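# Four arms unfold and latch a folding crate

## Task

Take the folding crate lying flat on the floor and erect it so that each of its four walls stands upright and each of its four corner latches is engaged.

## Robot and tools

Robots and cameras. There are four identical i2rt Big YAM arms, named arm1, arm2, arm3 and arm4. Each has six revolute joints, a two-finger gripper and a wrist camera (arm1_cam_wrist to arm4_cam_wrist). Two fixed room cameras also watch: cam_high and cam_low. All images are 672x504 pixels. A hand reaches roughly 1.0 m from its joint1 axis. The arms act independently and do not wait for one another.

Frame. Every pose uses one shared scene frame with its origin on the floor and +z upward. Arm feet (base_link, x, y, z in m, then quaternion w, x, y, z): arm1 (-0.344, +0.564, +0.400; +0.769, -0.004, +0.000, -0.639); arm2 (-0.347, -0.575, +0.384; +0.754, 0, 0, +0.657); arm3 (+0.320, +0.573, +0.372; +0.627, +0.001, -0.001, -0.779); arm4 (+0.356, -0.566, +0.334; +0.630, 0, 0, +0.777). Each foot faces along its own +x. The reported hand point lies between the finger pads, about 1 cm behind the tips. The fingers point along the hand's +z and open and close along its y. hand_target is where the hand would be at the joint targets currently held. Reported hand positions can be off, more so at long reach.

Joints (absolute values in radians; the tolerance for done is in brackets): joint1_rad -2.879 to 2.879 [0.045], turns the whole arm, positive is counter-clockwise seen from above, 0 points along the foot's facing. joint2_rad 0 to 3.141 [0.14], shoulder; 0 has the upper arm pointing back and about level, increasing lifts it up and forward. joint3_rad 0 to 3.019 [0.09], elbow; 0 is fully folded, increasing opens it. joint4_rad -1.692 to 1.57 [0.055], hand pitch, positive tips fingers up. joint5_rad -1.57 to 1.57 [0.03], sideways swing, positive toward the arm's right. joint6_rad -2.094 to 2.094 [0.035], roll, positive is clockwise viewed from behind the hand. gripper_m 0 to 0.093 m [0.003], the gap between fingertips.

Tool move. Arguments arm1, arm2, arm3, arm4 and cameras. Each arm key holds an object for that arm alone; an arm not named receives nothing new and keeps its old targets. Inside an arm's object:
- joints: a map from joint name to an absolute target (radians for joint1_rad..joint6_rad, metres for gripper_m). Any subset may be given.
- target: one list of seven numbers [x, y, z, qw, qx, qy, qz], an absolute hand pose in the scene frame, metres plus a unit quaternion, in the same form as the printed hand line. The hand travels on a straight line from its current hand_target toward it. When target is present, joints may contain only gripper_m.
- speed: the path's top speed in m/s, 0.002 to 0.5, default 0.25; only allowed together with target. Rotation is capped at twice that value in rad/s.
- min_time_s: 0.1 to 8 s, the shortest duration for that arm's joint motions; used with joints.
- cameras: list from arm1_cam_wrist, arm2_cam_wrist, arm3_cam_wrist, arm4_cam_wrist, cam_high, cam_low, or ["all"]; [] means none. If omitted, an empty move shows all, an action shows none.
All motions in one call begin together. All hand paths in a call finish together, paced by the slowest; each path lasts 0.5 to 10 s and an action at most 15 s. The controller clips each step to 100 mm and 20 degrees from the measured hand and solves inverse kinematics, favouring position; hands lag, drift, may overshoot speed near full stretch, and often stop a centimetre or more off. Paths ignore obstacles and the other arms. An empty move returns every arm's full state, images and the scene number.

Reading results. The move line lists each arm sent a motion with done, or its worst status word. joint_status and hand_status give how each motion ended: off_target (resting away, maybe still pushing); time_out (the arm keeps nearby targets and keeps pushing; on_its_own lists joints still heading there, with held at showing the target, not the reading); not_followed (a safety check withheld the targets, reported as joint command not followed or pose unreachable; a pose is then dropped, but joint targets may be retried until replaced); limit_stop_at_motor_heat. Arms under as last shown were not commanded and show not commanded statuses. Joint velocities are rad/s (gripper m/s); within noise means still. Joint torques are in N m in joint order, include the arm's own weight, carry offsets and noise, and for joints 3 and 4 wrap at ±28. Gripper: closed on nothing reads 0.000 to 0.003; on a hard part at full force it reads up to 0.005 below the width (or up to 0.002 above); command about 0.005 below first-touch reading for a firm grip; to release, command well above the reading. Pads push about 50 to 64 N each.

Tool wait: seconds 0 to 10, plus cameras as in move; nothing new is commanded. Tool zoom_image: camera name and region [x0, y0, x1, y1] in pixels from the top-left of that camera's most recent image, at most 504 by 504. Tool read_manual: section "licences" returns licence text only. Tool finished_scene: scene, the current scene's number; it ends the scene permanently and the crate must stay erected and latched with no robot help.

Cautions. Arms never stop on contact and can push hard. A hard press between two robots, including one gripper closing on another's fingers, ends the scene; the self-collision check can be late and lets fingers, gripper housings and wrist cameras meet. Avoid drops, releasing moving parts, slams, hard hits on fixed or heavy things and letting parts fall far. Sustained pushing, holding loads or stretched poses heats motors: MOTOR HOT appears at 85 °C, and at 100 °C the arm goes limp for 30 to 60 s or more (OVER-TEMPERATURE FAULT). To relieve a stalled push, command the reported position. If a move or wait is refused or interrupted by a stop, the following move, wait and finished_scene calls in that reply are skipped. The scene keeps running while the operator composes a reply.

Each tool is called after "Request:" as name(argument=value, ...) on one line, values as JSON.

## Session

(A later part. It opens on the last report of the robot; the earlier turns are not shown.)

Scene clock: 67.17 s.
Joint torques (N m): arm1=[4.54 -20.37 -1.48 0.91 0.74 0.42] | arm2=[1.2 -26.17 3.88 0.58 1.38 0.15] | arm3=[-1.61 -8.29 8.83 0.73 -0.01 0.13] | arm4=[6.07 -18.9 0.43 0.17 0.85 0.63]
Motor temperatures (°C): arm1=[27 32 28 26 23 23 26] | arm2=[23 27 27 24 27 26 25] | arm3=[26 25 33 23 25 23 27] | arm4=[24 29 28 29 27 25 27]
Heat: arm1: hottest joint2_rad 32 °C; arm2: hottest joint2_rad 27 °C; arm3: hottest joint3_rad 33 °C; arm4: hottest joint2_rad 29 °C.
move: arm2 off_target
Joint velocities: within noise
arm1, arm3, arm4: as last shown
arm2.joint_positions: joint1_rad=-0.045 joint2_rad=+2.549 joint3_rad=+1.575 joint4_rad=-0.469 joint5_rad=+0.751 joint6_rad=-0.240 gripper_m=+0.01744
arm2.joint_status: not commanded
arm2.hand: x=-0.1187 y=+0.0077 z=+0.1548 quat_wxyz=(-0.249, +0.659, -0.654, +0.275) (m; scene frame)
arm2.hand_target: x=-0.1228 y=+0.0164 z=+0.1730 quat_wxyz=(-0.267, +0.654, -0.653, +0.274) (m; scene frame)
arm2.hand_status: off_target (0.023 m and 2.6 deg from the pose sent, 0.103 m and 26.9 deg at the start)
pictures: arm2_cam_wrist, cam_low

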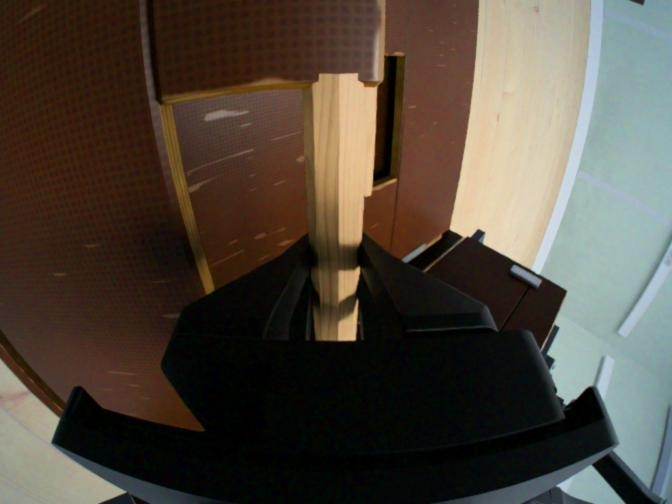

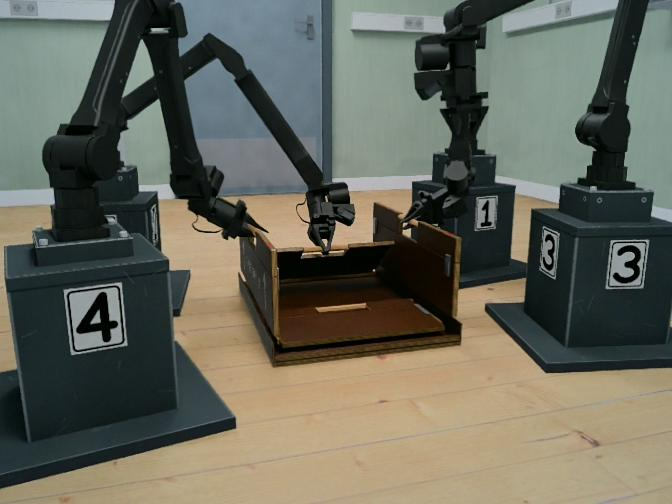

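Request:
move(arm2={"target": [-0.178, 0.017, 0.213, -0.3536, 0.6124, -0.6124, 0.3536], "speed": 0.12}, cameras=["cam_high"])

Request:
move(arm2={"target": [-0.25, 0.017, 0.238, -0.3536, 0.6124, -0.6124, 0.3536], "speed": 0.12}, cameras=["cam_high"])

Scene clock: 74.70 s.
Joint torques (N m): arm1=[4.66 -20.89 -1.42 0.75 0.72 0.44] | arm2=[2.14 -24.82 4.79 -0.25 0.66 0.39] | arm3=[-1.49 -8.64 8.96 0.77 0.01 0.16] | arm4=[6.01 -18.9 0.44 0.17 0.85 0.63]
Motor temperatures (°C): arm1=[27 32 28 26 23 23 26] | arm2=[23 27 27 24 28 26 25] | arm3=[26 25 33 23 25 23 27] | arm4=[24 30 28 29 27 25 27]
Heat: arm1: hottest joint2_rad 32 °C; arm2: hottest joint5_rad 28 °C; arm3: hottest joint3_rad 33 °C; arm4: hottest joint2_rad 30 °C.
move: arm2 off_target
Joint velocities: within noise
arm1, arm3, arm4: as last shown
arm2.joint_positions: joint1_rad=+0.080 joint2_rad=+2.526 joint3_rad=+1.552 joint4_rad=-0.547 joint5_rad=+1.047 joint6_rad=-0.091 gripper_m=+0.01744
arm2.joint_status: not commanded
arm2.hand: x=-0.1620 y=+0.0083 z=+0.2016 quat_wxyz=(-0.343, +0.614, -0.610, +0.364) (m; scene frame)
arm2.hand_target: x=-0.1762 y=+0.0182 z=+0.2131 quat_wxyz=(-0.355, +0.611, -0.613, +0.354) (m; scene frame)
arm2.hand_status: off_target (0.022 m and 1.8 deg from the pose sent, 0.084 m and 16.6 deg at the start)
pictures: cam_high

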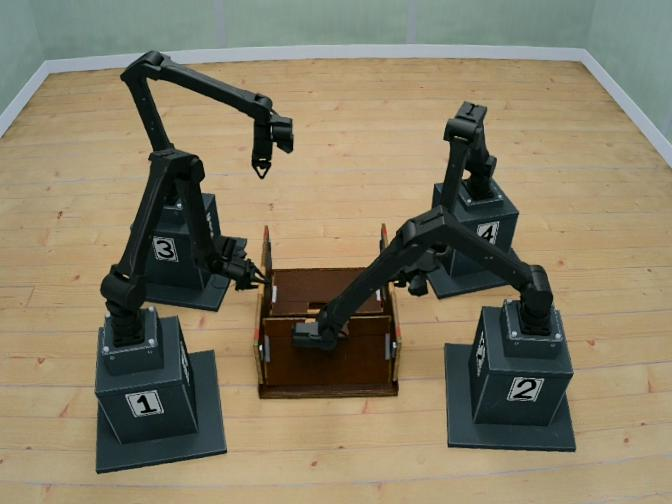

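Scene clock: 76.27 s.
Joint torques (N m): arm1=[5.07 -20.37 -1.5 0.88 0.74 0.43] | arm2=[3.25 -24.12 5.46 -0.51 -0.46 0.44] | arm3=[-1.49 -8.23 8.87 0.75 -0.01 0.12] | arm4=[6.07 -18.9 0.43 0.16 0.85 0.63]
Motor temperatures (°C): arm1=[27 32 28 26 23 23 26] | arm2=[23 28 27 24 27 26 25] | arm3=[26 25 33 23 25 23 27] | arm4=[24 30 28 29 27 25 27]
Heat: arm1: hottest joint2_rad 32 °C; arm2: hottest joint2_rad 28 °C; arm3: hottest joint3_rad 33 °C; arm4: hottest joint2_rad 30 °C.
move: arm2 off_target
Joint velocities: within noise
arm1, arm3, arm4: as last shown
arm2.joint_positions: joint1_rad=+0.192 joint2_rad=+2.493 joint3_rad=+1.590 joint4_rad=-0.823 joint5_rad=+1.074 joint6_rad=+0.143 gripper_m=+0.01744
arm2.joint_status: not commanded
arm2.hand: x=-0.2251 y=+0.0093 z=+0.2345 quat_wxyz=(-0.353, +0.608, -0.605, +0.375) (m; scene frame)
arm2.hand_target: x=-0.2491 y=+0.0183 z=+0.2389 quat_wxyz=(-0.358, +0.611, -0.611, +0.355) (m; scene frame)
arm2.hand_status: off_target (0.026 m and 2.7 deg from the pose sent, 0.096 m and 1.8 deg at the start)
pictures: cam_high

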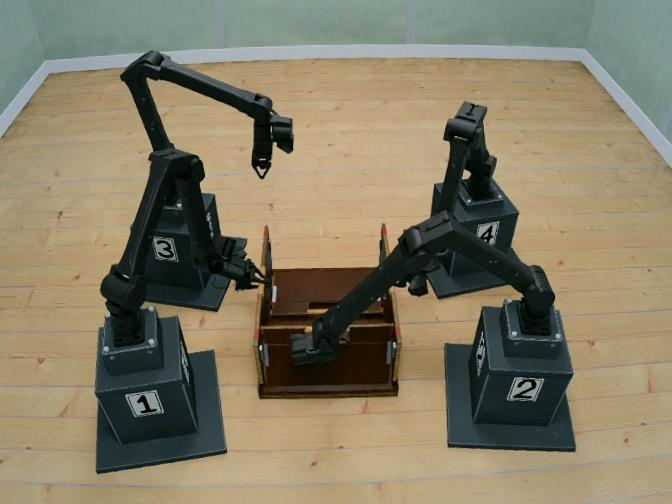

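Request:
move(arm2={"target": [-0.292, 0.017, 0.246, -0.3536, 0.6124, -0.6124, 0.3536], "speed": 0.07}, arm3={"target": [0.20, 0.05, 0.35, 0, 0.7071, 0.7071, 0], "speed": 0.3, "joints": {"gripper_m": 0.055}})

Request:
move(arm2={"target": [-0.318, 0.017, 0.248, -0.3536, 0.6124, -0.6124, 0.3536], "speed": 0.06}, arm3={"target": [0.06, -0.001, 0.20, 0, 0.7071, 0.7071, 0], "speed": 0.25}, cameras=["cam_high", "arm3_cam_wrist"])

Scene clock: 80.63 s.
Joint torques (N m): arm1=[5.07 -20.78 -1.39 0.84 0.71 0.42] | arm2=[4.42 -23.65 5.79 -0.91 -0.3 0.6] | arm3=[-1.2 -13.63 8.92 0.43 0 -0.04] | arm4=[6.07 -18.96 0.44 0.17 0.85 0.63]
Motor temperatures (°C): arm1=[27 32 28 26 23 23 26] | arm2=[23 28 27 24 27 26 25] | arm3=[26 25 33 23 25 23 27] | arm4=[24 30 28 29 27 25 27]
Heat: arm1: hottest joint2_rad 32 °C; arm2: hottest joint2_rad 28 °C; arm3: hottest joint3_rad 33 °C; arm4: hottest joint2_rad 30 °C.
move: arm2 off_target; arm3 off_target
Joint velocities: within noise
arm1, arm4: as last shown
arm2.joint_positions: joint1_rad=+0.245 joint2_rad=+2.493 joint3_rad=+1.630 joint4_rad=-0.967 joint5_rad=+1.047 joint6_rad=+0.260 gripper_m=+0.01694
arm2.joint_status: not commanded
arm2.hand: x=-0.2584 y=+0.0095 z=+0.2435 quat_wxyz=(-0.346, +0.609, -0.609, +0.373) (m; scene frame)
arm2.hand_target: x=-0.2906 y=+0.0163 z=+0.2459 quat_wxyz=(-0.354, +0.613, -0.612, +0.353) (m; scene frame)
arm2.hand_status: off_target (0.034 m and 2.5 deg from the pose sent, 0.068 m and 2.7 deg at the start)
arm3.joint_positions: joint1_rad=+0.000 joint2_rad=+1.933 joint3_rad=+1.276 joint4_rad=-0.934 joint5_rad=+0.005 joint6_rad=-0.209 gripper_m=+0.05513
arm3.joint_status: all done
arm3.hand: x=+0.2087 y=+0.0690 z=+0.3501 quat_wxyz=(+0.007, -0.709, -0.705, -0.009) (m; scene frame)
arm3.hand_target: x=+0.2001 y=+0.0525 z=+0.3497 quat_wxyz=(+0.000, -0.710, -0.704, +0.000) (m; scene frame)
arm3.hand_status: off_target (0.021 m and 1.3 deg from the pose sent, 0.230 m and 2.2 deg at the start)
pictures: none

Scene clock: 82.47 s.
Joint torques (N m): arm1=[5.13 -20.31 -1.54 0.96 0.74 0.4] | arm2=[4.6 -23.59 6.12 -0.95 -0.6 0.54] | arm3=[-1.03 -17.55 8.2 -0.03 -0.04 -0.03] | arm4=[6.07 -18.9 0.42 0.17 0.85 0.63]
Motor temperatures (°C): arm1=[27 32 28 26 23 23 26] | arm2=[23 28 27 24 27 26 25] | arm3=[26 25 33 23 25 23 27] | arm4=[24 30 28 29 27 25 28]
Heat: arm1: hottest joint2_rad 32 °C; arm2: hottest joint2_rad 28 °C; arm3: hottest joint3_rad 33 °C; arm4: hottest joint2_rad 30 °C.
move: arm2 off_target; arm3 off_target
Joint velocities: within noise
arm1.joint_positions: joint1_rad=+0.824 joint2_rad=+2.341 joint3_rad=+0.795 joint4_rad=+0.696 joint5_rad=+0.853 joint6_rad=-0.857 gripper_m=+0.01596
arm1.joint_status: not commanded
arm1.hand: x=-0.0192 y=+0.2028 z=+0.2316 quat_wxyz=(+0.011, -0.017, -0.863, +0.505) (m; scene frame)
arm1.hand_target: x=-0.0097 y=+0.2291 z=+0.2366 quat_wxyz=(+0.000, +0.000, -0.865, +0.501) (m; scene frame)
arm1.hand_status: not commanded
arm2.joint_positions: joint1_rad=+0.287 joint2_rad=+2.507 joint3_rad=+1.665 joint4_rad=-1.059 joint5_rad=+1.041 joint6_rad=+0.343 gripper_m=+0.01692
arm2.joint_status: not commanded
arm2.hand: x=-0.2829 y=+0.0100 z=+0.2465 quat_wxyz=(-0.348, +0.607, -0.608, +0.374) (m; scene frame)
arm2.hand_target: x=-0.3169 y=+0.0166 z=+0.2482 quat_wxyz=(-0.354, +0.613, -0.612, +0.353) (m; scene frame)
arm2.hand_status: off_target (0.036 m and 2.6 deg from the pose sent, 0.060 m and 2.5 deg at the start)
arm3.joint_positions: joint1_rad=-0.204 joint2_rad=+2.371 joint3_rad=+1.618 joint4_rad=-0.817 joint5_rad=+0.003 joint6_rad=-0.416 gripper_m=+0.05513
arm3.joint_status: not commanded
arm3.hand: x=+0.0676 y=+0.0081 z=+0.2072 quat_wxyz=(+0.000, -0.708, -0.706, +0.000) (m; scene frame)
arm3.hand_target: x=+0.0610 y=+0.0016 z=+0.1990 quat_wxyz=(-0.001, -0.707, -0.707, -0.001) (m; scene frame)
arm3.hand_status: off_target (0.014 m and 0.2 deg from the pose sent, 0.223 m and 1.3 deg at the start)
arm4: as last shown
pictures: arm3_cam_wrist, cam_high

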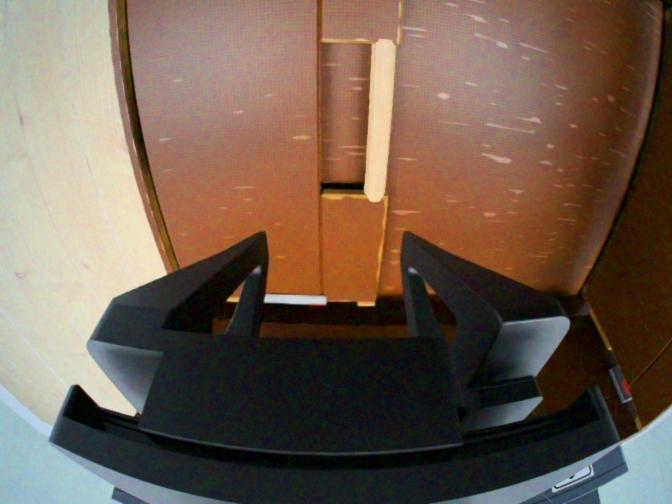

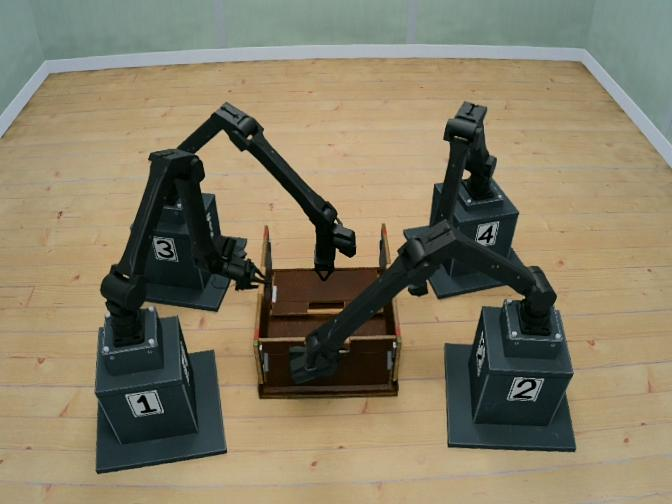

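Request:
move(arm2={"target": [-0.335, 0.017, 0.249, -0.3536, 0.6124, -0.6124, 0.3536], "speed": 0.06}, arm3={"target": [0.026, -0.001, 0.165, 0, 0.7071, 0.7071, 0], "speed": 0.25}, cameras=["cam_high", "arm3_cam_wrist"])

Request:
zoom_image(camera="cam_high", region=[240, 220, 430, 420])

Scene clock: 85.20 s.
Joint torques (N m): arm1=[4.6 -20.54 -1.47 0.96 0.74 0.43] | arm2=[5.25 -23.88 6.23 -1.07 -0.84 0.55] | arm3=[-0.91 -17.9 8.16 0.29 0.06 -0.05] | arm4=[6.01 -18.96 0.43 0.17 0.85 0.62]
Motor temperatures (°C): arm1=[27 32 28 26 23 23 26] | arm2=[23 28 27 24 27 26 25] | arm3=[26 25 33 23 25 23 27] | arm4=[24 31 27 29 28 25 28]
Heat: arm1: hottest joint2_rad 32 °C; arm2: hottest joint2_rad 28 °C; arm3: hottest joint3_rad 33 °C; arm4: hottest joint2_rad 31 °C.
move: arm2 off_target; arm3 off_target
Joint velocities: within noise
arm1.joint_positions: joint1_rad=+0.824 joint2_rad=+2.341 joint3_rad=+0.795 joint4_rad=+0.696 joint5_rad=+0.853 joint6_rad=-0.856 gripper_m=+0.01596
arm1.joint_status: not commanded
arm1.hand: x=-0.0192 y=+0.2028 z=+0.2316 quat_wxyz=(+0.011, -0.018, -0.863, +0.505) (m; scene frame)
arm1.hand_target: x=-0.0095 y=+0.2291 z=+0.2366 quat_wxyz=(-0.001, -0.001, -0.865, +0.501) (m; scene frame)
arm1.hand_status: not commanded
arm2.joint_positions: joint1_rad=+0.307 joint2_rad=+2.519 joint3_rad=+1.690 joint4_rad=-1.111 joint5_rad=+1.036 joint6_rad=+0.389 gripper_m=+0.01692
arm2.joint_status: not commanded
arm2.hand: x=-0.2948 y=+0.0103 z=+0.2470 quat_wxyz=(-0.349, +0.605, -0.609, +0.376) (m; scene frame)
arm2.hand_target: x=-0.3340 y=+0.0162 z=+0.2490 quat_wxyz=(-0.354, +0.613, -0.612, +0.352) (m; scene frame)
arm2.hand_status: off_target (0.041 m and 2.8 deg from the pose sent, 0.053 m and 2.6 deg at the start)
arm3.joint_positions: joint1_rad=-0.250 joint2_rad=+2.464 joint3_rad=+1.704 joint4_rad=-0.817 joint5_rad=+0.003 joint6_rad=-0.465 gripper_m=+0.05513
arm3.joint_status: not commanded
arm3.hand: x=+0.0353 y=+0.0071 z=+0.1742 quat_wxyz=(+0.002, -0.707, -0.707, -0.004) (m; scene frame)
arm3.hand_target: x=+0.0281 y=-0.0005 z=+0.1653 quat_wxyz=(+0.000, -0.706, -0.708, +0.000) (m; scene frame)
arm3.hand_status: off_target (0.015 m and 0.5 deg from the pose sent, 0.060 m and 0.2 deg at the start)
arm4.joint_positions: joint1_rad=+0.806 joint2_rad=+2.173 joint3_rad=+0.897 joint4_rad=+0.442 joint5_rad=+0.846 joint6_rad=-0.875 gripper_m=+0.01466
arm4.joint_status: not commanded
arm4.hand: x=-0.0253 y=-0.1747 z=+0.2328 quat_wxyz=(-0.504, +0.863, -0.011, +0.004) (m; scene frame)
arm4.hand_target: x=-0.0273 y=-0.2046 z=+0.2361 quat_wxyz=(-0.501, +0.865, +0.000, +0.000) (m; scene frame)
arm4.hand_status: not commanded
pictures: arm3_cam_wrist, cam_high

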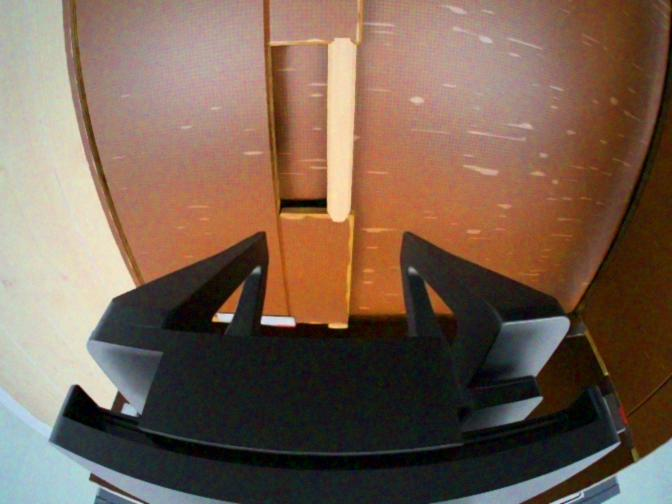

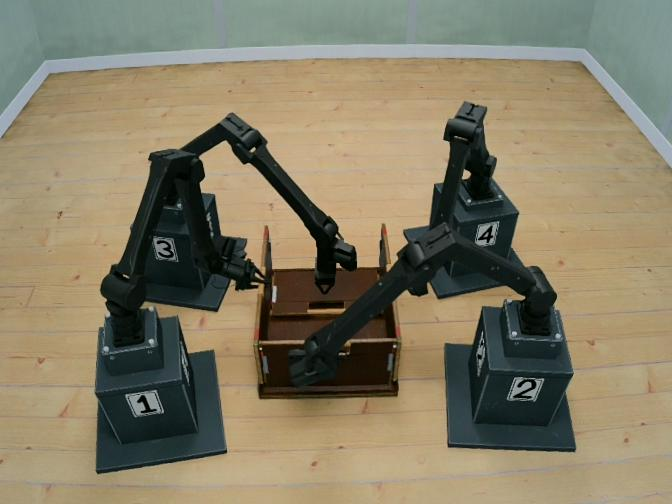

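Scaled by 2.520 from the camera's 672x504 image, which has a finer 960x720 frame.

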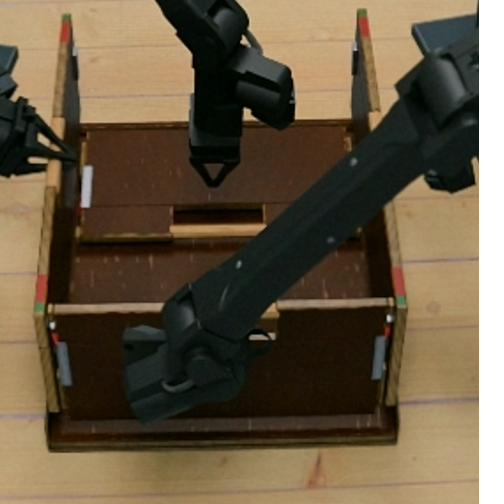

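Request:
move(arm2={"target": [-0.348, 0.017, 0.249, -0.3536, 0.6124, -0.6124, 0.3536], "speed": 0.05}, arm3={"target": [0.022, -0.007, 0.09, 0, 0.7071, 0.7071, 0], "speed": 0.2}, cameras=["cam_high", "arm3_cam_wrist"])

Request:
zoom_image(camera="cam_high", region=[240, 220, 430, 420])

Scene clock: 88.70 s.
Joint torques (N m): arm1=[4.95 -20.89 -1.42 0.95 0.72 0.43] | arm2=[7 -24 6.2 -1.2 -1.07 0.66] | arm3=[-1.03 -19.14 7.49 0.46 0.07 -0.03] | arm4=[6.01 -18.9 0.43 0.17 0.85 0.63]
Motor temperatures (°C): arm1=[27 32 28 26 23 23 26] | arm2=[23 28 27 24 27 26 25] | arm3=[26 26 33 23 25 23 27] | arm4=[24 31 27 29 28 25 28]
Heat: arm1: hottest joint2_rad 32 °C; arm2: hottest joint2_rad 28 °C; arm3: hottest joint3_rad 33 °C; arm4: hottest joint2_rad 31 °C.
move: arm2 off_target; arm3 off_target
Joint velocities: within noise
arm1, arm4: as last shown
arm2.joint_positions: joint1_rad=+0.307 joint2_rad=+2.529 joint3_rad=+1.706 joint4_rad=-1.145 joint5_rad=+1.033 joint6_rad=+0.412 gripper_m=+0.01692
arm2.joint_status: not commanded
arm2.hand: x=-0.2950 y=+0.0098 z=+0.2469 quat_wxyz=(-0.345, +0.602, -0.611, +0.381) (m; scene frame)
arm2.hand_target: x=-0.3460 y=+0.0148 z=+0.2489 quat_wxyz=(-0.353, +0.614, -0.611, +0.353) (m; scene frame)
arm2.hand_status: off_target (0.054 m and 3.4 deg from the pose sent, 0.054 m and 2.8 deg at the start)
arm3.joint_positions: joint1_rad=-0.251 joint2_rad=+2.638 joint3_rad=+1.812 joint4_rad=-0.759 joint5_rad=+0.003 joint6_rad=-0.465 gripper_m=+0.05513
arm3.joint_status: not commanded
arm3.hand: x=+0.0312 y=+0.0007 z=+0.0960 quat_wxyz=(+0.003, -0.708, -0.706, -0.007) (m; scene frame)
arm3.hand_target: x=+0.0214 y=-0.0059 z=+0.0900 quat_wxyz=(+0.000, -0.708, -0.706, +0.001) (m; scene frame)
arm3.hand_status: off_target (0.013 m and 0.8 deg from the pose sent, 0.086 m and 0.5 deg at the start)
pictures: arm3_cam_wrist, cam_high

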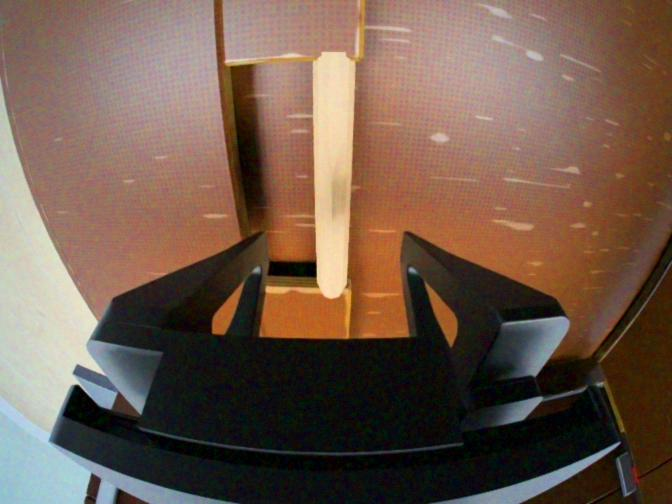

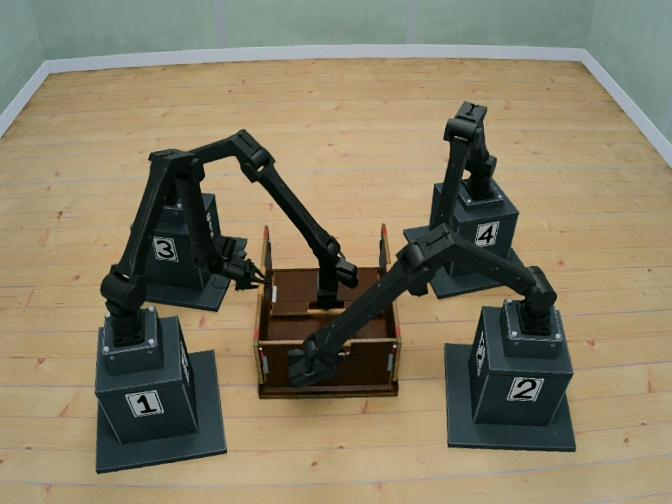

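Scaled by 2.520 from the camera's 672x504 image, which has a finer 960x720 frame.

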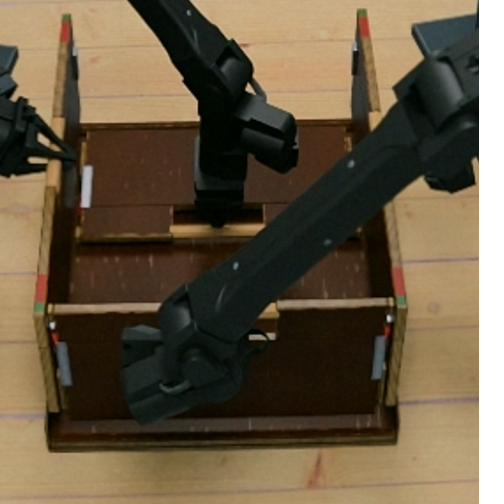

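Request:
move(arm2={"target": [-0.262, 0.015, 0.246, -0.3536, 0.6124, -0.6124, 0.3536], "speed": 0.08}, arm3={"target": [0.022, -0.007, 0.013, 0, 0.7071, 0.7071, 0], "speed": 0.12}, cameras=["cam_high", "arm3_cam_wrist"])

Request:
zoom_image(camera="cam_high", region=[240, 220, 430, 420])

Scene clock: 92.00 s.
Joint torques (N m): arm1=[4.72 -20.25 -1.54 1.05 0.73 0.39] | arm2=[-3.84 -23.65 4.82 0.92 0.1 -0.23] | arm3=[-0.79 -17.73 7.35 0.75 0.03 -0.03] | arm4=[6.07 -18.9 0.43 0.17 0.85 0.63]
Motor temperatures (°C): arm1=[27 32 28 26 23 23 26] | arm2=[23 29 27 24 27 26 25] | arm3=[26 26 33 23 25 23 27] | arm4=[24 31 27 29 28 25 28]
Heat: arm1: hottest joint2_rad 32 °C; arm2: hottest joint2_rad 29 °C; arm3: hottest joint3_rad 33 °C; arm4: hottest joint2_rad 31 °C.
move: arm2 off_target; arm3 off_target
Joint velocities: within noise
arm1, arm4: as last shown
arm2.joint_positions: joint1_rad=+0.302 joint2_rad=+2.475 joint3_rad=+1.601 joint4_rad=-0.938 joint5_rad=+1.048 joint6_rad=+0.263 gripper_m=+0.01692
arm2.joint_status: not commanded
arm2.hand: x=-0.2910 y=+0.0101 z=+0.2466 quat_wxyz=(-0.362, +0.622, -0.596, +0.356) (m; scene frame)
arm2.hand_target: x=-0.2683 y=+0.0138 z=+0.2472 quat_wxyz=(-0.355, +0.613, -0.611, +0.353) (m; scene frame)
arm2.hand_status: off_target (0.029 m and 2.4 deg from the pose sent, 0.033 m and 3.4 deg at the start)
arm3.joint_positions: joint1_rad=-0.251 joint2_rad=+2.785 joint3_rad=+1.928 joint4_rad=-0.713 joint5_rad=+0.003 joint6_rad=-0.467 gripper_m=+0.05511
arm3.joint_status: not commanded
arm3.hand: x=+0.0276 y=-0.0068 z=+0.0329 quat_wxyz=(+0.000, -0.707, -0.707, +0.000) (m; scene frame)
arm3.hand_target: x=+0.0231 y=-0.0052 z=+0.0136 quat_wxyz=(+0.000, -0.707, -0.707, +0.000) (m; scene frame)
arm3.hand_status: off_target (0.021 m and 0.1 deg from the pose sent, 0.084 m and 0.8 deg at the start)
arm4.hand_target: x=-0.0273 y=-0.2046 z=+0.2361 quat_wxyz=(-0.501, +0.865, +0.001, +0.000) (m; scene frame)
pictures: arm3_cam_wrist, cam_high

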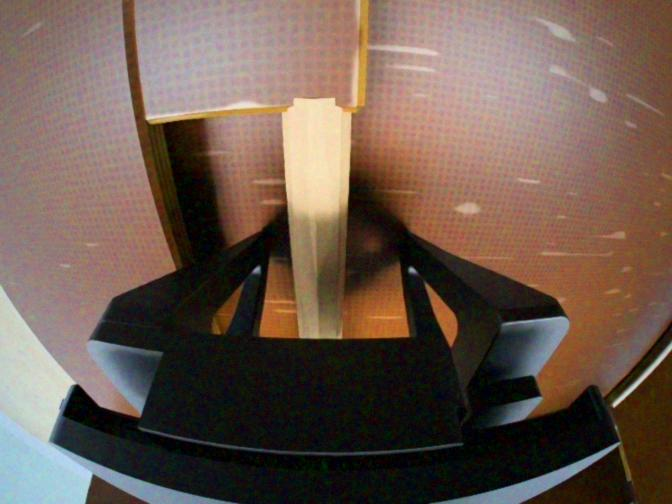

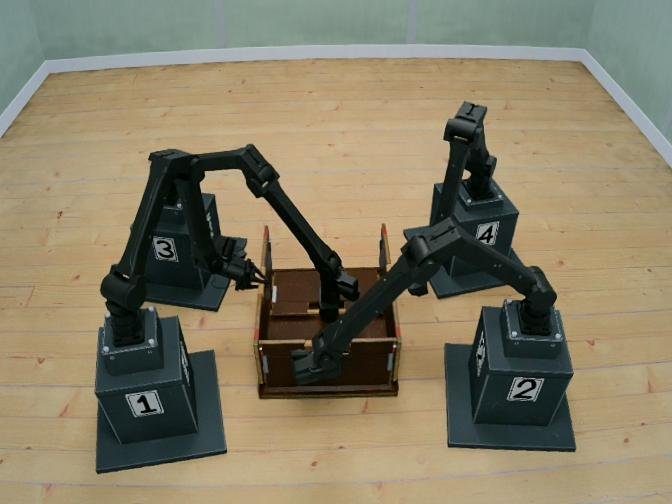

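Scaled by 2.520 from the camera's 672x504 image, which has a finer 960x720 frame.

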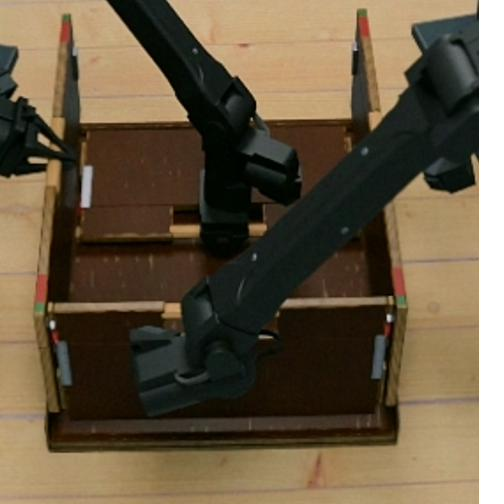

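Request:
move(arm2={"target": [-0.282, 0.012, 0.247, -0.3536, 0.6124, -0.6124, 0.3536], "speed": 0.08}, arm3={"target": [0.027, -0.007, 0.014, 0, 0.7071, 0.7071, 0], "speed": 0.1, "joints": {"gripper_m": 0.010}})

Request:
move(arm2={"joints": {"gripper_m": 0.05}}, cameras=["cam_high", "arm3_cam_wrist", "arm2_cam_wrist"])

Scene clock: 94.77 s.
Joint torques (N m): arm1=[5.13 -20.78 -1.48 0.84 0.68 0.39] | arm2=[-1.79 -23.18 5.65 -0.32 -0.11 0.14] | arm3=[-0.56 -18.2 6.67 0.94 0.2 -0.03] | arm4=[6.01 -18.9 0.43 0.17 0.85 0.63]
Motor temperatures (°C): arm1=[27 32 28 26 23 23 26] | arm2=[23 28 27 24 27 26 25] | arm3=[26 26 33 23 25 23 27] | arm4=[24 31 27 29 28 25 28]
Heat: arm1: hottest joint2_rad 32 °C; arm2: hottest joint2_rad 28 °C; arm3: hottest joint3_rad 33 °C; arm4: hottest joint2_rad 31 °C.
move: arm2 off_target; arm3 off_target
Joint velocities: within noise
arm1, arm4: as last shown
arm2.joint_positions: joint1_rad=+0.302 joint2_rad=+2.475 joint3_rad=+1.602 joint4_rad=-0.943 joint5_rad=+1.045 joint6_rad=+0.271 gripper_m=+0.01692
arm2.joint_status: not commanded
arm2.hand: x=-0.2913 y=+0.0099 z=+0.2466 quat_wxyz=(-0.361, +0.620, -0.598, +0.355) (m; scene frame)
arm2.hand_target: x=-0.2823 y=+0.0131 z=+0.2468 quat_wxyz=(-0.354, +0.614, -0.611, +0.352) (m; scene frame)
arm2.hand_status: off_target (0.010 m and 2.1 deg from the pose sent, 0.009 m and 2.4 deg at the start)
arm3.joint_positions: joint1_rad=-0.245 joint2_rad=+2.785 joint3_rad=+1.928 joint4_rad=-0.718 joint5_rad=-0.008 joint6_rad=-0.459 gripper_m=+0.01645
arm3.joint_status: gripper_m off_target (ended at +0.01648, target +0.01000)
arm3.hand: x=+0.0333 y=-0.0084 z=+0.0329 quat_wxyz=(-0.004, -0.708, -0.706, -0.004) (m; scene frame)
arm3.hand_target: x=+0.0321 y=-0.0084 z=+0.0149 quat_wxyz=(-0.003, -0.705, -0.709, -0.001) (m; scene frame)
arm3.hand_status: off_target (0.020 m and 0.7 deg from the pose sent, 0.019 m and 0.1 deg at the start)
pictures: none

Scene clock: 95.70 s.
Joint torques (N m): arm1=[5.07 -20.72 -1.4 1.05 0.67 0.43] | arm2=[0.38 -23.18 5.63 -0.32 0.45 0.13] | arm3=[-0.67 -18.67 6.75 1.03 0.19 -0.02] | arm4=[6.01 -18.9 0.44 0.17 0.85 0.63]
Motor temperatures (°C): arm1=[27 32 28 26 23 23 26] | arm2=[23 28 27 24 27 26 25] | arm3=[26 26 33 23 25 23 27] | arm4=[24 31 27 29 28 25 28]
Heat: arm1: hottest joint2_rad 32 °C; arm2: hottest joint2_rad 28 °C; arm3: hottest joint3_rad 33 °C; arm4: hottest joint2_rad 31 °C.
move: arm2 done
Joint velocities: within noise
arm1, arm3, arm4: as last shown
arm2.joint_positions: joint1_rad=+0.280 joint2_rad=+2.476 joint3_rad=+1.602 joint4_rad=-0.943 joint5_rad=+1.024 joint6_rad=+0.271 gripper_m=+0.04989
arm2.joint_status: all done
arm2.hand: x=-0.2804 y=+0.0072 z=+0.2427 quat_wxyz=(-0.349, +0.617, -0.609, +0.355) (m; scene frame)
arm2.hand_target: x=-0.2779 y=+0.0120 z=+0.2451 quat_wxyz=(-0.350, +0.612, -0.615, +0.352) (m; scene frame)
arm2.hand_status: not commanded
pictures: arm2_cam_wrist, arm3_cam_wrist, cam_high

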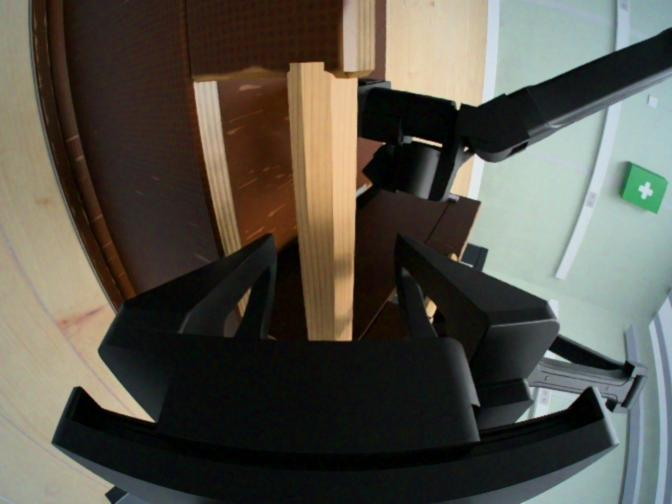

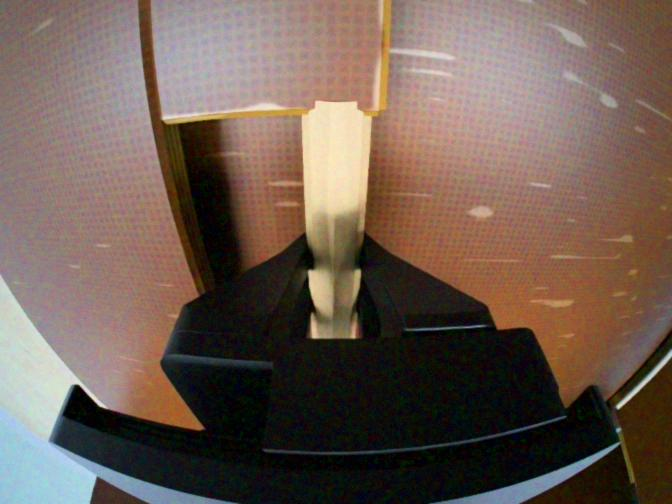

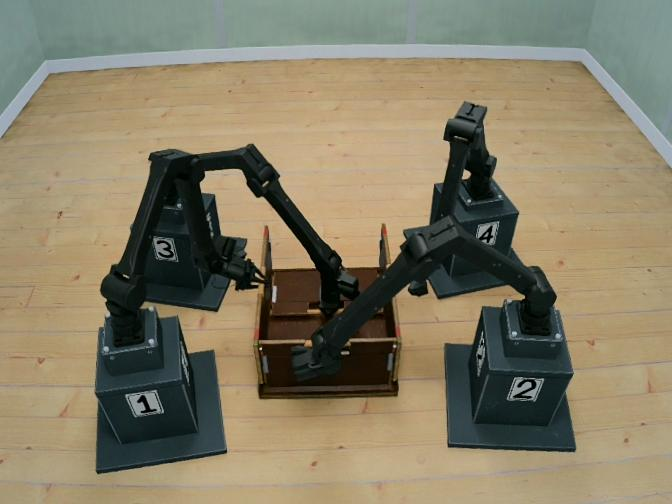

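Request:
move(arm2={"target": [-0.352, 0.012, 0.288, -0.3536, 0.6124, -0.6124, 0.3536], "speed": 0.15}, arm3={"target": [0.037, -0.007, 0.114, -0.1228, 0.6964, 0.6964, -0.1228], "speed": 0.12}, cameras=["cam_high", "arm3_cam_wrist"])

Request:
move(arm2={"target": [-0.40, 0.012, 0.38, -0.3536, 0.6124, -0.6124, 0.3536], "speed": 0.2}, arm3={"target": [0.087, -0.007, 0.192, -0.2706, 0.6533, 0.6533, -0.2706], "speed": 0.12}, cameras=["cam_high"])

Scene clock: 100.27 s.
Joint torques (N m): arm1=[5.01 -20.48 -1.48 0.87 0.7 0.4] | arm2=[-0.38 -25.23 6.98 -0.77 0.42 0.17] | arm3=[0.03 -22.53 3.03 0.47 0.96 -0.04] | arm4=[6.07 -18.96 0.43 0.17 0.85 0.63]
Motor temperatures (°C): arm1=[27 32 28 26 23 23 26] | arm2=[23 28 27 24 27 26 25] | arm3=[26 26 33 23 26 23 27] | arm4=[24 31 27 29 28 25 28]
Heat: arm1: hottest joint2_rad 32 °C; arm2: hottest joint2_rad 28 °C; arm3: hottest joint3_rad 33 °C; arm4: hottest joint2_rad 31 °C.
move: arm2 off_target; arm3 off_target
Joint velocities: within noise
arm1, arm4: as last shown
arm2.joint_positions: joint1_rad=+0.397 joint2_rad=+2.476 joint3_rad=+1.673 joint4_rad=-1.229 joint5_rad=+0.995 joint6_rad=+0.479 gripper_m=+0.04989
arm2.joint_status: not commanded
arm2.hand: x=-0.3473 y=-0.0045 z=+0.2691 quat_wxyz=(-0.344, +0.620, -0.599, +0.372) (m; scene frame)
arm2.hand_target: x=-0.3556 y=+0.0121 z=+0.2881 quat_wxyz=(-0.355, +0.614, -0.611, +0.352) (m; scene frame)
arm2.hand_status: off_target (0.025 m and 3.0 deg from the pose sent, 0.085 m and 0.8 deg at the start)
arm3.joint_positions: joint1_rad=-0.153 joint2_rad=+2.602 joint3_rad=+1.682 joint4_rad=-0.524 joint5_rad=+0.308 joint6_rad=-0.378 gripper_m=+0.01645
arm3.joint_status: not commanded
arm3.hand: x=+0.0396 y=-0.0072 z=+0.0955 quat_wxyz=(+0.115, -0.701, -0.694, +0.118) (m; scene frame)
arm3.hand_target: x=+0.0376 y=-0.0102 z=+0.1133 quat_wxyz=(+0.121, -0.695, -0.697, +0.127) (m; scene frame)
arm3.hand_status: off_target (0.019 m and 1.3 deg from the pose sent, 0.081 m and 20.7 deg at the start)
pictures: arm3_cam_wrist, cam_high

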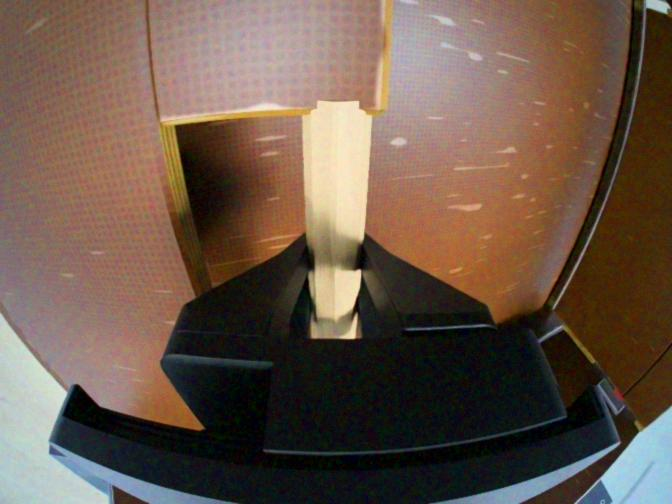

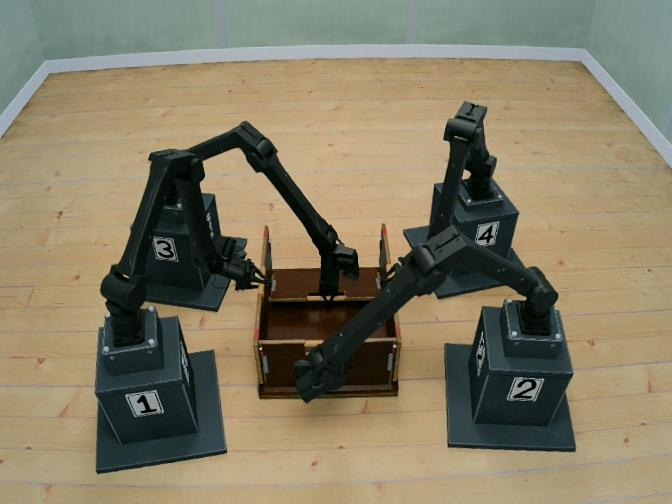

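Scene clock: 102.73 s.
Joint torques (N m): arm1=[5.19 -20.72 -1.48 0.83 0.7 0.38] | arm2=[0.67 -26.87 7.73 -1.01 0.37 0.18] | arm3=[0.21 -21.01 2.82 0.43 1.33 -0.09] | arm4=[6.07 -18.9 0.43 0.17 0.85 0.63]
Motor temperatures (°C): arm1=[27 32 28 26 23 23 26] | arm2=[23 29 27 24 27 26 25] | arm3=[26 26 32 23 26 23 27] | arm4=[24 31 27 29 28 25 28]
Heat: arm1: hottest joint2_rad 32 °C; arm2: hottest joint2_rad 29 °C; arm3: hottest joint3_rad 32 °C; arm4: hottest joint2_rad 31 °C.
move: arm2 off_target; arm3 off_target
Joint velocities: within noise
arm1, arm4: as last shown
arm2.joint_positions: joint1_rad=+0.465 joint2_rad=+2.387 joint3_rad=+1.743 joint4_rad=-1.507 joint5_rad=+0.961 joint6_rad=+0.596 gripper_m=+0.04989
arm2.joint_status: not commanded
arm2.hand: x=-0.3900 y=-0.0040 z=+0.3501 quat_wxyz=(-0.340, +0.620, -0.595, +0.381) (m; scene frame)
arm2.hand_target: x=-0.4007 y=+0.0116 z=+0.3801 quat_wxyz=(-0.354, +0.613, -0.611, +0.354) (m; scene frame)
arm2.hand_status: off_target (0.035 m and 4.2 deg from the pose sent, 0.124 m and 3.0 deg at the start)
arm3.joint_positions: joint1_rad=+0.015 joint2_rad=+2.460 joint3_rad=+1.509 joint4_rad=-0.443 joint5_rad=+0.749 joint6_rad=-0.246 gripper_m=+0.01645
arm3.joint_status: not commanded
arm3.hand: x=+0.0819 y=-0.0065 z=+0.1780 quat_wxyz=(+0.263, -0.664, -0.648, +0.263) (m; scene frame)
arm3.hand_target: x=+0.0859 y=-0.0062 z=+0.1914 quat_wxyz=(+0.273, -0.652, -0.655, +0.268) (m; scene frame)
arm3.hand_status: off_target (0.015 m and 1.8 deg from the pose sent, 0.108 m and 26.1 deg at the start)
pictures: cam_high

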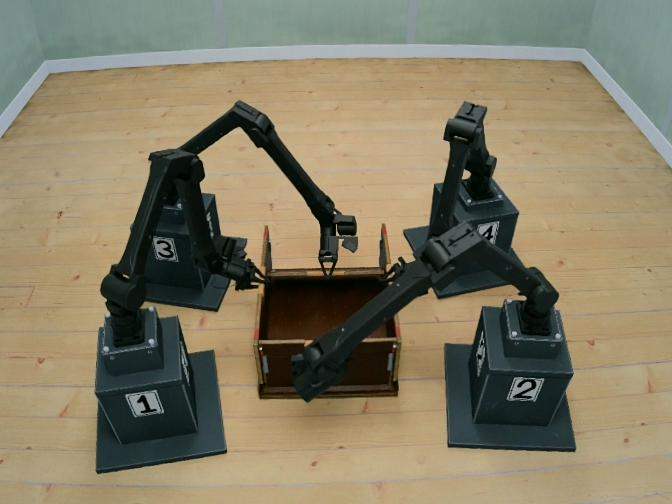

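Request:
move(arm3={"target": [0.155, -0.007, 0.236, -0.3536, 0.6124, 0.6124, -0.3536], "speed": 0.13})

Request:
move(arm3={"target": [0.215, -0.007, 0.252, -0.3536, 0.6124, 0.6124, -0.3536], "speed": 0.1}, cameras=["cam_high"])

Request:
move(arm3={"target": [0.258, -0.007, 0.253, -0.3536, 0.6124, 0.6124, -0.3536], "speed": 0.07})

Request:
move(arm3={"target": [0.285, -0.007, 0.253, -0.3536, 0.6124, 0.6124, -0.3536], "speed": 0.06}, cameras=["cam_high"])

Scene clock: 105.67 s.
Joint torques (N m): arm1=[5.13 -20.19 -1.37 0.95 0.7 0.39] | arm2=[0.62 -26.87 7.75 -0.91 0.37 0.16] | arm3=[0.85 -20.89 3.78 -1.06 0.83 0.17] | arm4=[6.07 -18.9 0.43 0.16 0.85 0.63]
Motor temperatures (°C): arm1=[27 32 28 26 23 23 26] | arm2=[23 29 27 24 27 26 25] | arm3=[26 27 32 23 26 23 27] | arm4=[24 31 27 29 28 25 28]
Heat: arm1: hottest joint2_rad 32 °C; arm2: hottest joint2_rad 29 °C; arm3: hottest joint3_rad 32 °C; arm4: hottest joint2_rad 31 °C.
move: arm3 off_target
Joint velocities: within noise
arm1, arm2, arm4: as last shown
arm2.joint_positions: joint1_rad=+0.465 joint2_rad=+2.387 joint3_rad=+1.743 joint4_rad=-1.507 joint5_rad=+0.961 joint6_rad=+0.597 gripper_m=+0.04989
arm2.hand: x=-0.3900 y=-0.0040 z=+0.3501 quat_wxyz=(-0.340, +0.620, -0.596, +0.381) (m; scene frame)
arm3.joint_positions: joint1_rad=+0.158 joint2_rad=+2.437 joint3_rad=+1.486 joint4_rad=-0.544 joint5_rad=+1.048 joint6_rad=-0.065 gripper_m=+0.01645
arm3.joint_status: not commanded
arm3.hand: x=+0.1360 y=-0.0052 z=+0.2238 quat_wxyz=(+0.352, -0.623, -0.601, +0.355) (m; scene frame)
arm3.hand_target: x=+0.1478 y=-0.0067 z=+0.2358 quat_wxyz=(+0.355, -0.614, -0.610, +0.354) (m; scene frame)
arm3.hand_status: off_target (0.023 m and 1.8 deg from the pose sent, 0.093 m and 16.4 deg at the start)
pictures: none

Scene clock: 107.20 s.
Joint torques (N m): arm1=[5.25 -20.6 -1.47 1.02 0.69 0.4] | arm2=[0.67 -26.81 7.76 -0.92 0.37 0.16] | arm3=[1.2 -19.43 4.83 -1.63 0.11 0.15] | arm4=[6.07 -18.9 0.43 0.17 0.84 0.63]
Motor temperatures (°C): arm1=[27 32 28 26 23 23 26] | arm2=[23 29 27 24 27 26 25] | arm3=[26 27 32 23 26 23 27] | arm4=[24 31 27 29 28 25 28]
Heat: arm1: hottest joint2_rad 32 °C; arm2: hottest joint2_rad 29 °C; arm3: hottest joint3_rad 32 °C; arm4: hottest joint2_rad 31 °C.
move: arm3 off_target
Joint velocities: within noise
arm1.joint_positions: joint1_rad=+0.824 joint2_rad=+2.341 joint3_rad=+0.795 joint4_rad=+0.696 joint5_rad=+0.853 joint6_rad=-0.856 gripper_m=+0.01596
arm1.joint_status: not commanded
arm1.hand: x=-0.0192 y=+0.2028 z=+0.2316 quat_wxyz=(+0.011, -0.018, -0.863, +0.505) (m; scene frame)
arm1.hand_target: x=-0.0095 y=+0.2291 z=+0.2366 quat_wxyz=(-0.001, -0.001, -0.865, +0.501) (m; scene frame)
arm1.hand_status: not commanded
arm2: as last shown
arm3.joint_positions: joint1_rad=+0.270 joint2_rad=+2.415 joint3_rad=+1.519 joint4_rad=-0.784 joint5_rad=+1.066 joint6_rad=+0.154 gripper_m=+0.01600
arm3.joint_status: not commanded
arm3.hand: x=+0.1993 y=-0.0056 z=+0.2470 quat_wxyz=(+0.355, -0.620, -0.598, +0.364) (m; scene frame)
arm3.hand_target: x=+0.2139 y=-0.0076 z=+0.2531 quat_wxyz=(+0.354, -0.612, -0.611, +0.356) (m; scene frame)
arm3.hand_status: off_target (0.017 m and 2.2 deg from the pose sent, 0.084 m and 1.8 deg at the start)
arm4.joint_positions: joint1_rad=+0.806 joint2_rad=+2.173 joint3_rad=+0.897 joint4_rad=+0.442 joint5_rad=+0.846 joint6_rad=-0.875 gripper_m=+0.01466
arm4.joint_status: not commanded
arm4.hand: x=-0.0253 y=-0.1747 z=+0.2328 quat_wxyz=(-0.504, +0.863, -0.011, +0.004) (m; scene frame)
arm4.hand_target: x=-0.0273 y=-0.2046 z=+0.2361 quat_wxyz=(-0.501, +0.865, +0.001, +0.000) (m; scene frame)
arm4.hand_status: not commanded
pictures: cam_high

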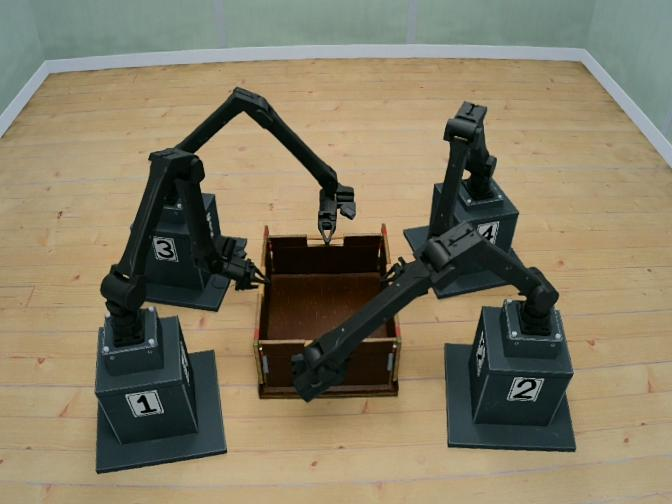

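Scene clock: 108.60 s.
Joint torques (N m): arm1=[4.66 -21.01 -1.35 0.96 0.73 0.44] | arm2=[0.67 -26.81 7.75 -0.91 0.37 0.16] | arm3=[3.02 -18.73 5.52 -2.11 0.22 0.31] | arm4=[6.01 -18.9 0.43 0.17 0.85 0.63]
Motor temperatures (°C): arm1=[27 32 28 26 23 23 26] | arm2=[23 29 27 24 27 26 25] | arm3=[26 27 32 23 26 23 27] | arm4=[24 31 27 29 28 25 28]
Heat: arm1: hottest joint2_rad 32 °C; arm2: hottest joint2_rad 29 °C; arm3: hottest joint3_rad 32 °C; arm4: hottest joint2_rad 31 °C.
move: arm3 off_target
Joint velocities: within noise
arm1, arm2, arm4: as last shown
arm3.joint_positions: joint1_rad=+0.322 joint2_rad=+2.427 joint3_rad=+1.565 joint4_rad=-0.925 joint5_rad=+1.040 joint6_rad=+0.276 gripper_m=+0.01586
arm3.joint_status: not commanded
arm3.hand: x=+0.2313 y=-0.0057 z=+0.2502 quat_wxyz=(+0.353, -0.625, -0.598, +0.356) (m; scene frame)
arm3.hand_target: x=+0.2574 y=-0.0067 z=+0.2519 quat_wxyz=(+0.353, -0.612, -0.614, +0.352) (m; scene frame)
arm3.hand_status: off_target (0.027 m and 2.3 deg from the pose sent, 0.059 m and 2.2 deg at the start)
pictures: none

Scene clock: 109.73 s.
Joint torques (N m): arm1=[5.19 -20.31 -1.51 0.92 0.75 0.4] | arm2=[0.67 -26.75 7.75 -0.91 0.37 0.16] | arm3=[4.78 -19.02 5.65 -2.58 -0.06 0.42] | arm4=[6.01 -18.9 0.43 0.16 0.79 0.63]
Motor temperatures (°C): arm1=[27 32 28 26 23 23 26] | arm2=[23 29 27 24 27 26 25] | arm3=[26 27 32 23 26 23 28] | arm4=[24 31 27 29 28 25 28]
Heat: arm1: hottest joint2_rad 32 °C; arm2: hottest joint2_rad 29 °C; arm3: hottest joint3_rad 32 °C; arm4: hottest joint2_rad 31 °C.
move: arm3 off_target
Joint velocities: within noise
arm1.joint_positions: joint1_rad=+0.826 joint2_rad=+2.341 joint3_rad=+0.795 joint4_rad=+0.696 joint5_rad=+0.853 joint6_rad=-0.856 gripper_m=+0.01596
arm1.joint_status: not commanded
arm1.hand: x=-0.0187 y=+0.2033 z=+0.2316 quat_wxyz=(+0.010, -0.017, -0.863, +0.505) (m; scene frame)
arm1.hand_target: x=-0.0093 y=+0.2293 z=+0.2366 quat_wxyz=(-0.001, +0.000, -0.865, +0.501) (m; scene frame)
arm1.hand_status: not commanded
arm2: as last shown
arm3.joint_positions: joint1_rad=+0.345 joint2_rad=+2.447 joint3_rad=+1.599 joint4_rad=-1.006 joint5_rad=+1.048 joint6_rad=+0.346 gripper_m=+0.01586
arm3.joint_status: not commanded
arm3.hand: x=+0.2437 y=-0.0053 z=+0.2509 quat_wxyz=(+0.361, -0.624, -0.593, +0.358) (m; scene frame)
arm3.hand_target: x=+0.2828 y=-0.0072 z=+0.2545 quat_wxyz=(+0.354, -0.610, -0.612, +0.358) (m; scene frame)
arm3.hand_status: off_target (0.041 m and 2.8 deg from the pose sent, 0.054 m and 2.3 deg at the start)
arm4.joint_positions: joint1_rad=+0.806 joint2_rad=+2.173 joint3_rad=+0.897 joint4_rad=+0.442 joint5_rad=+0.847 joint6_rad=-0.875 gripper_m=+0.01466
arm4.joint_status: not commanded
arm4.hand: x=-0.0251 y=-0.1746 z=+0.2330 quat_wxyz=(-0.505, +0.863, -0.012, +0.004) (m; scene frame)
arm4.hand_target: x=-0.0273 y=-0.2046 z=+0.2361 quat_wxyz=(-0.501, +0.865, +0.000, +0.000) (m; scene frame)
arm4.hand_status: not commanded
pictures: cam_high

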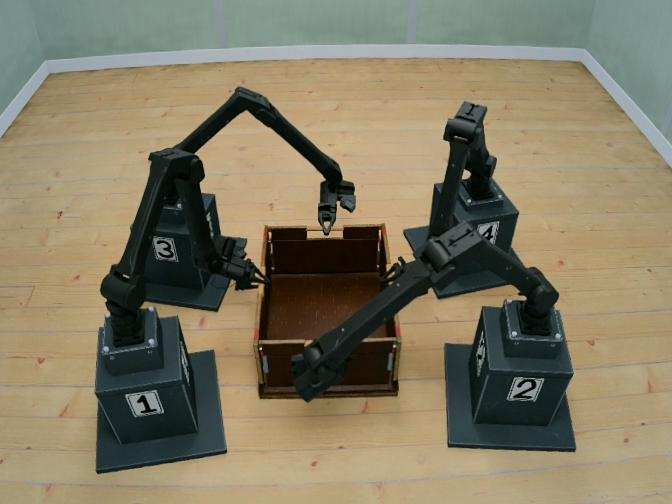

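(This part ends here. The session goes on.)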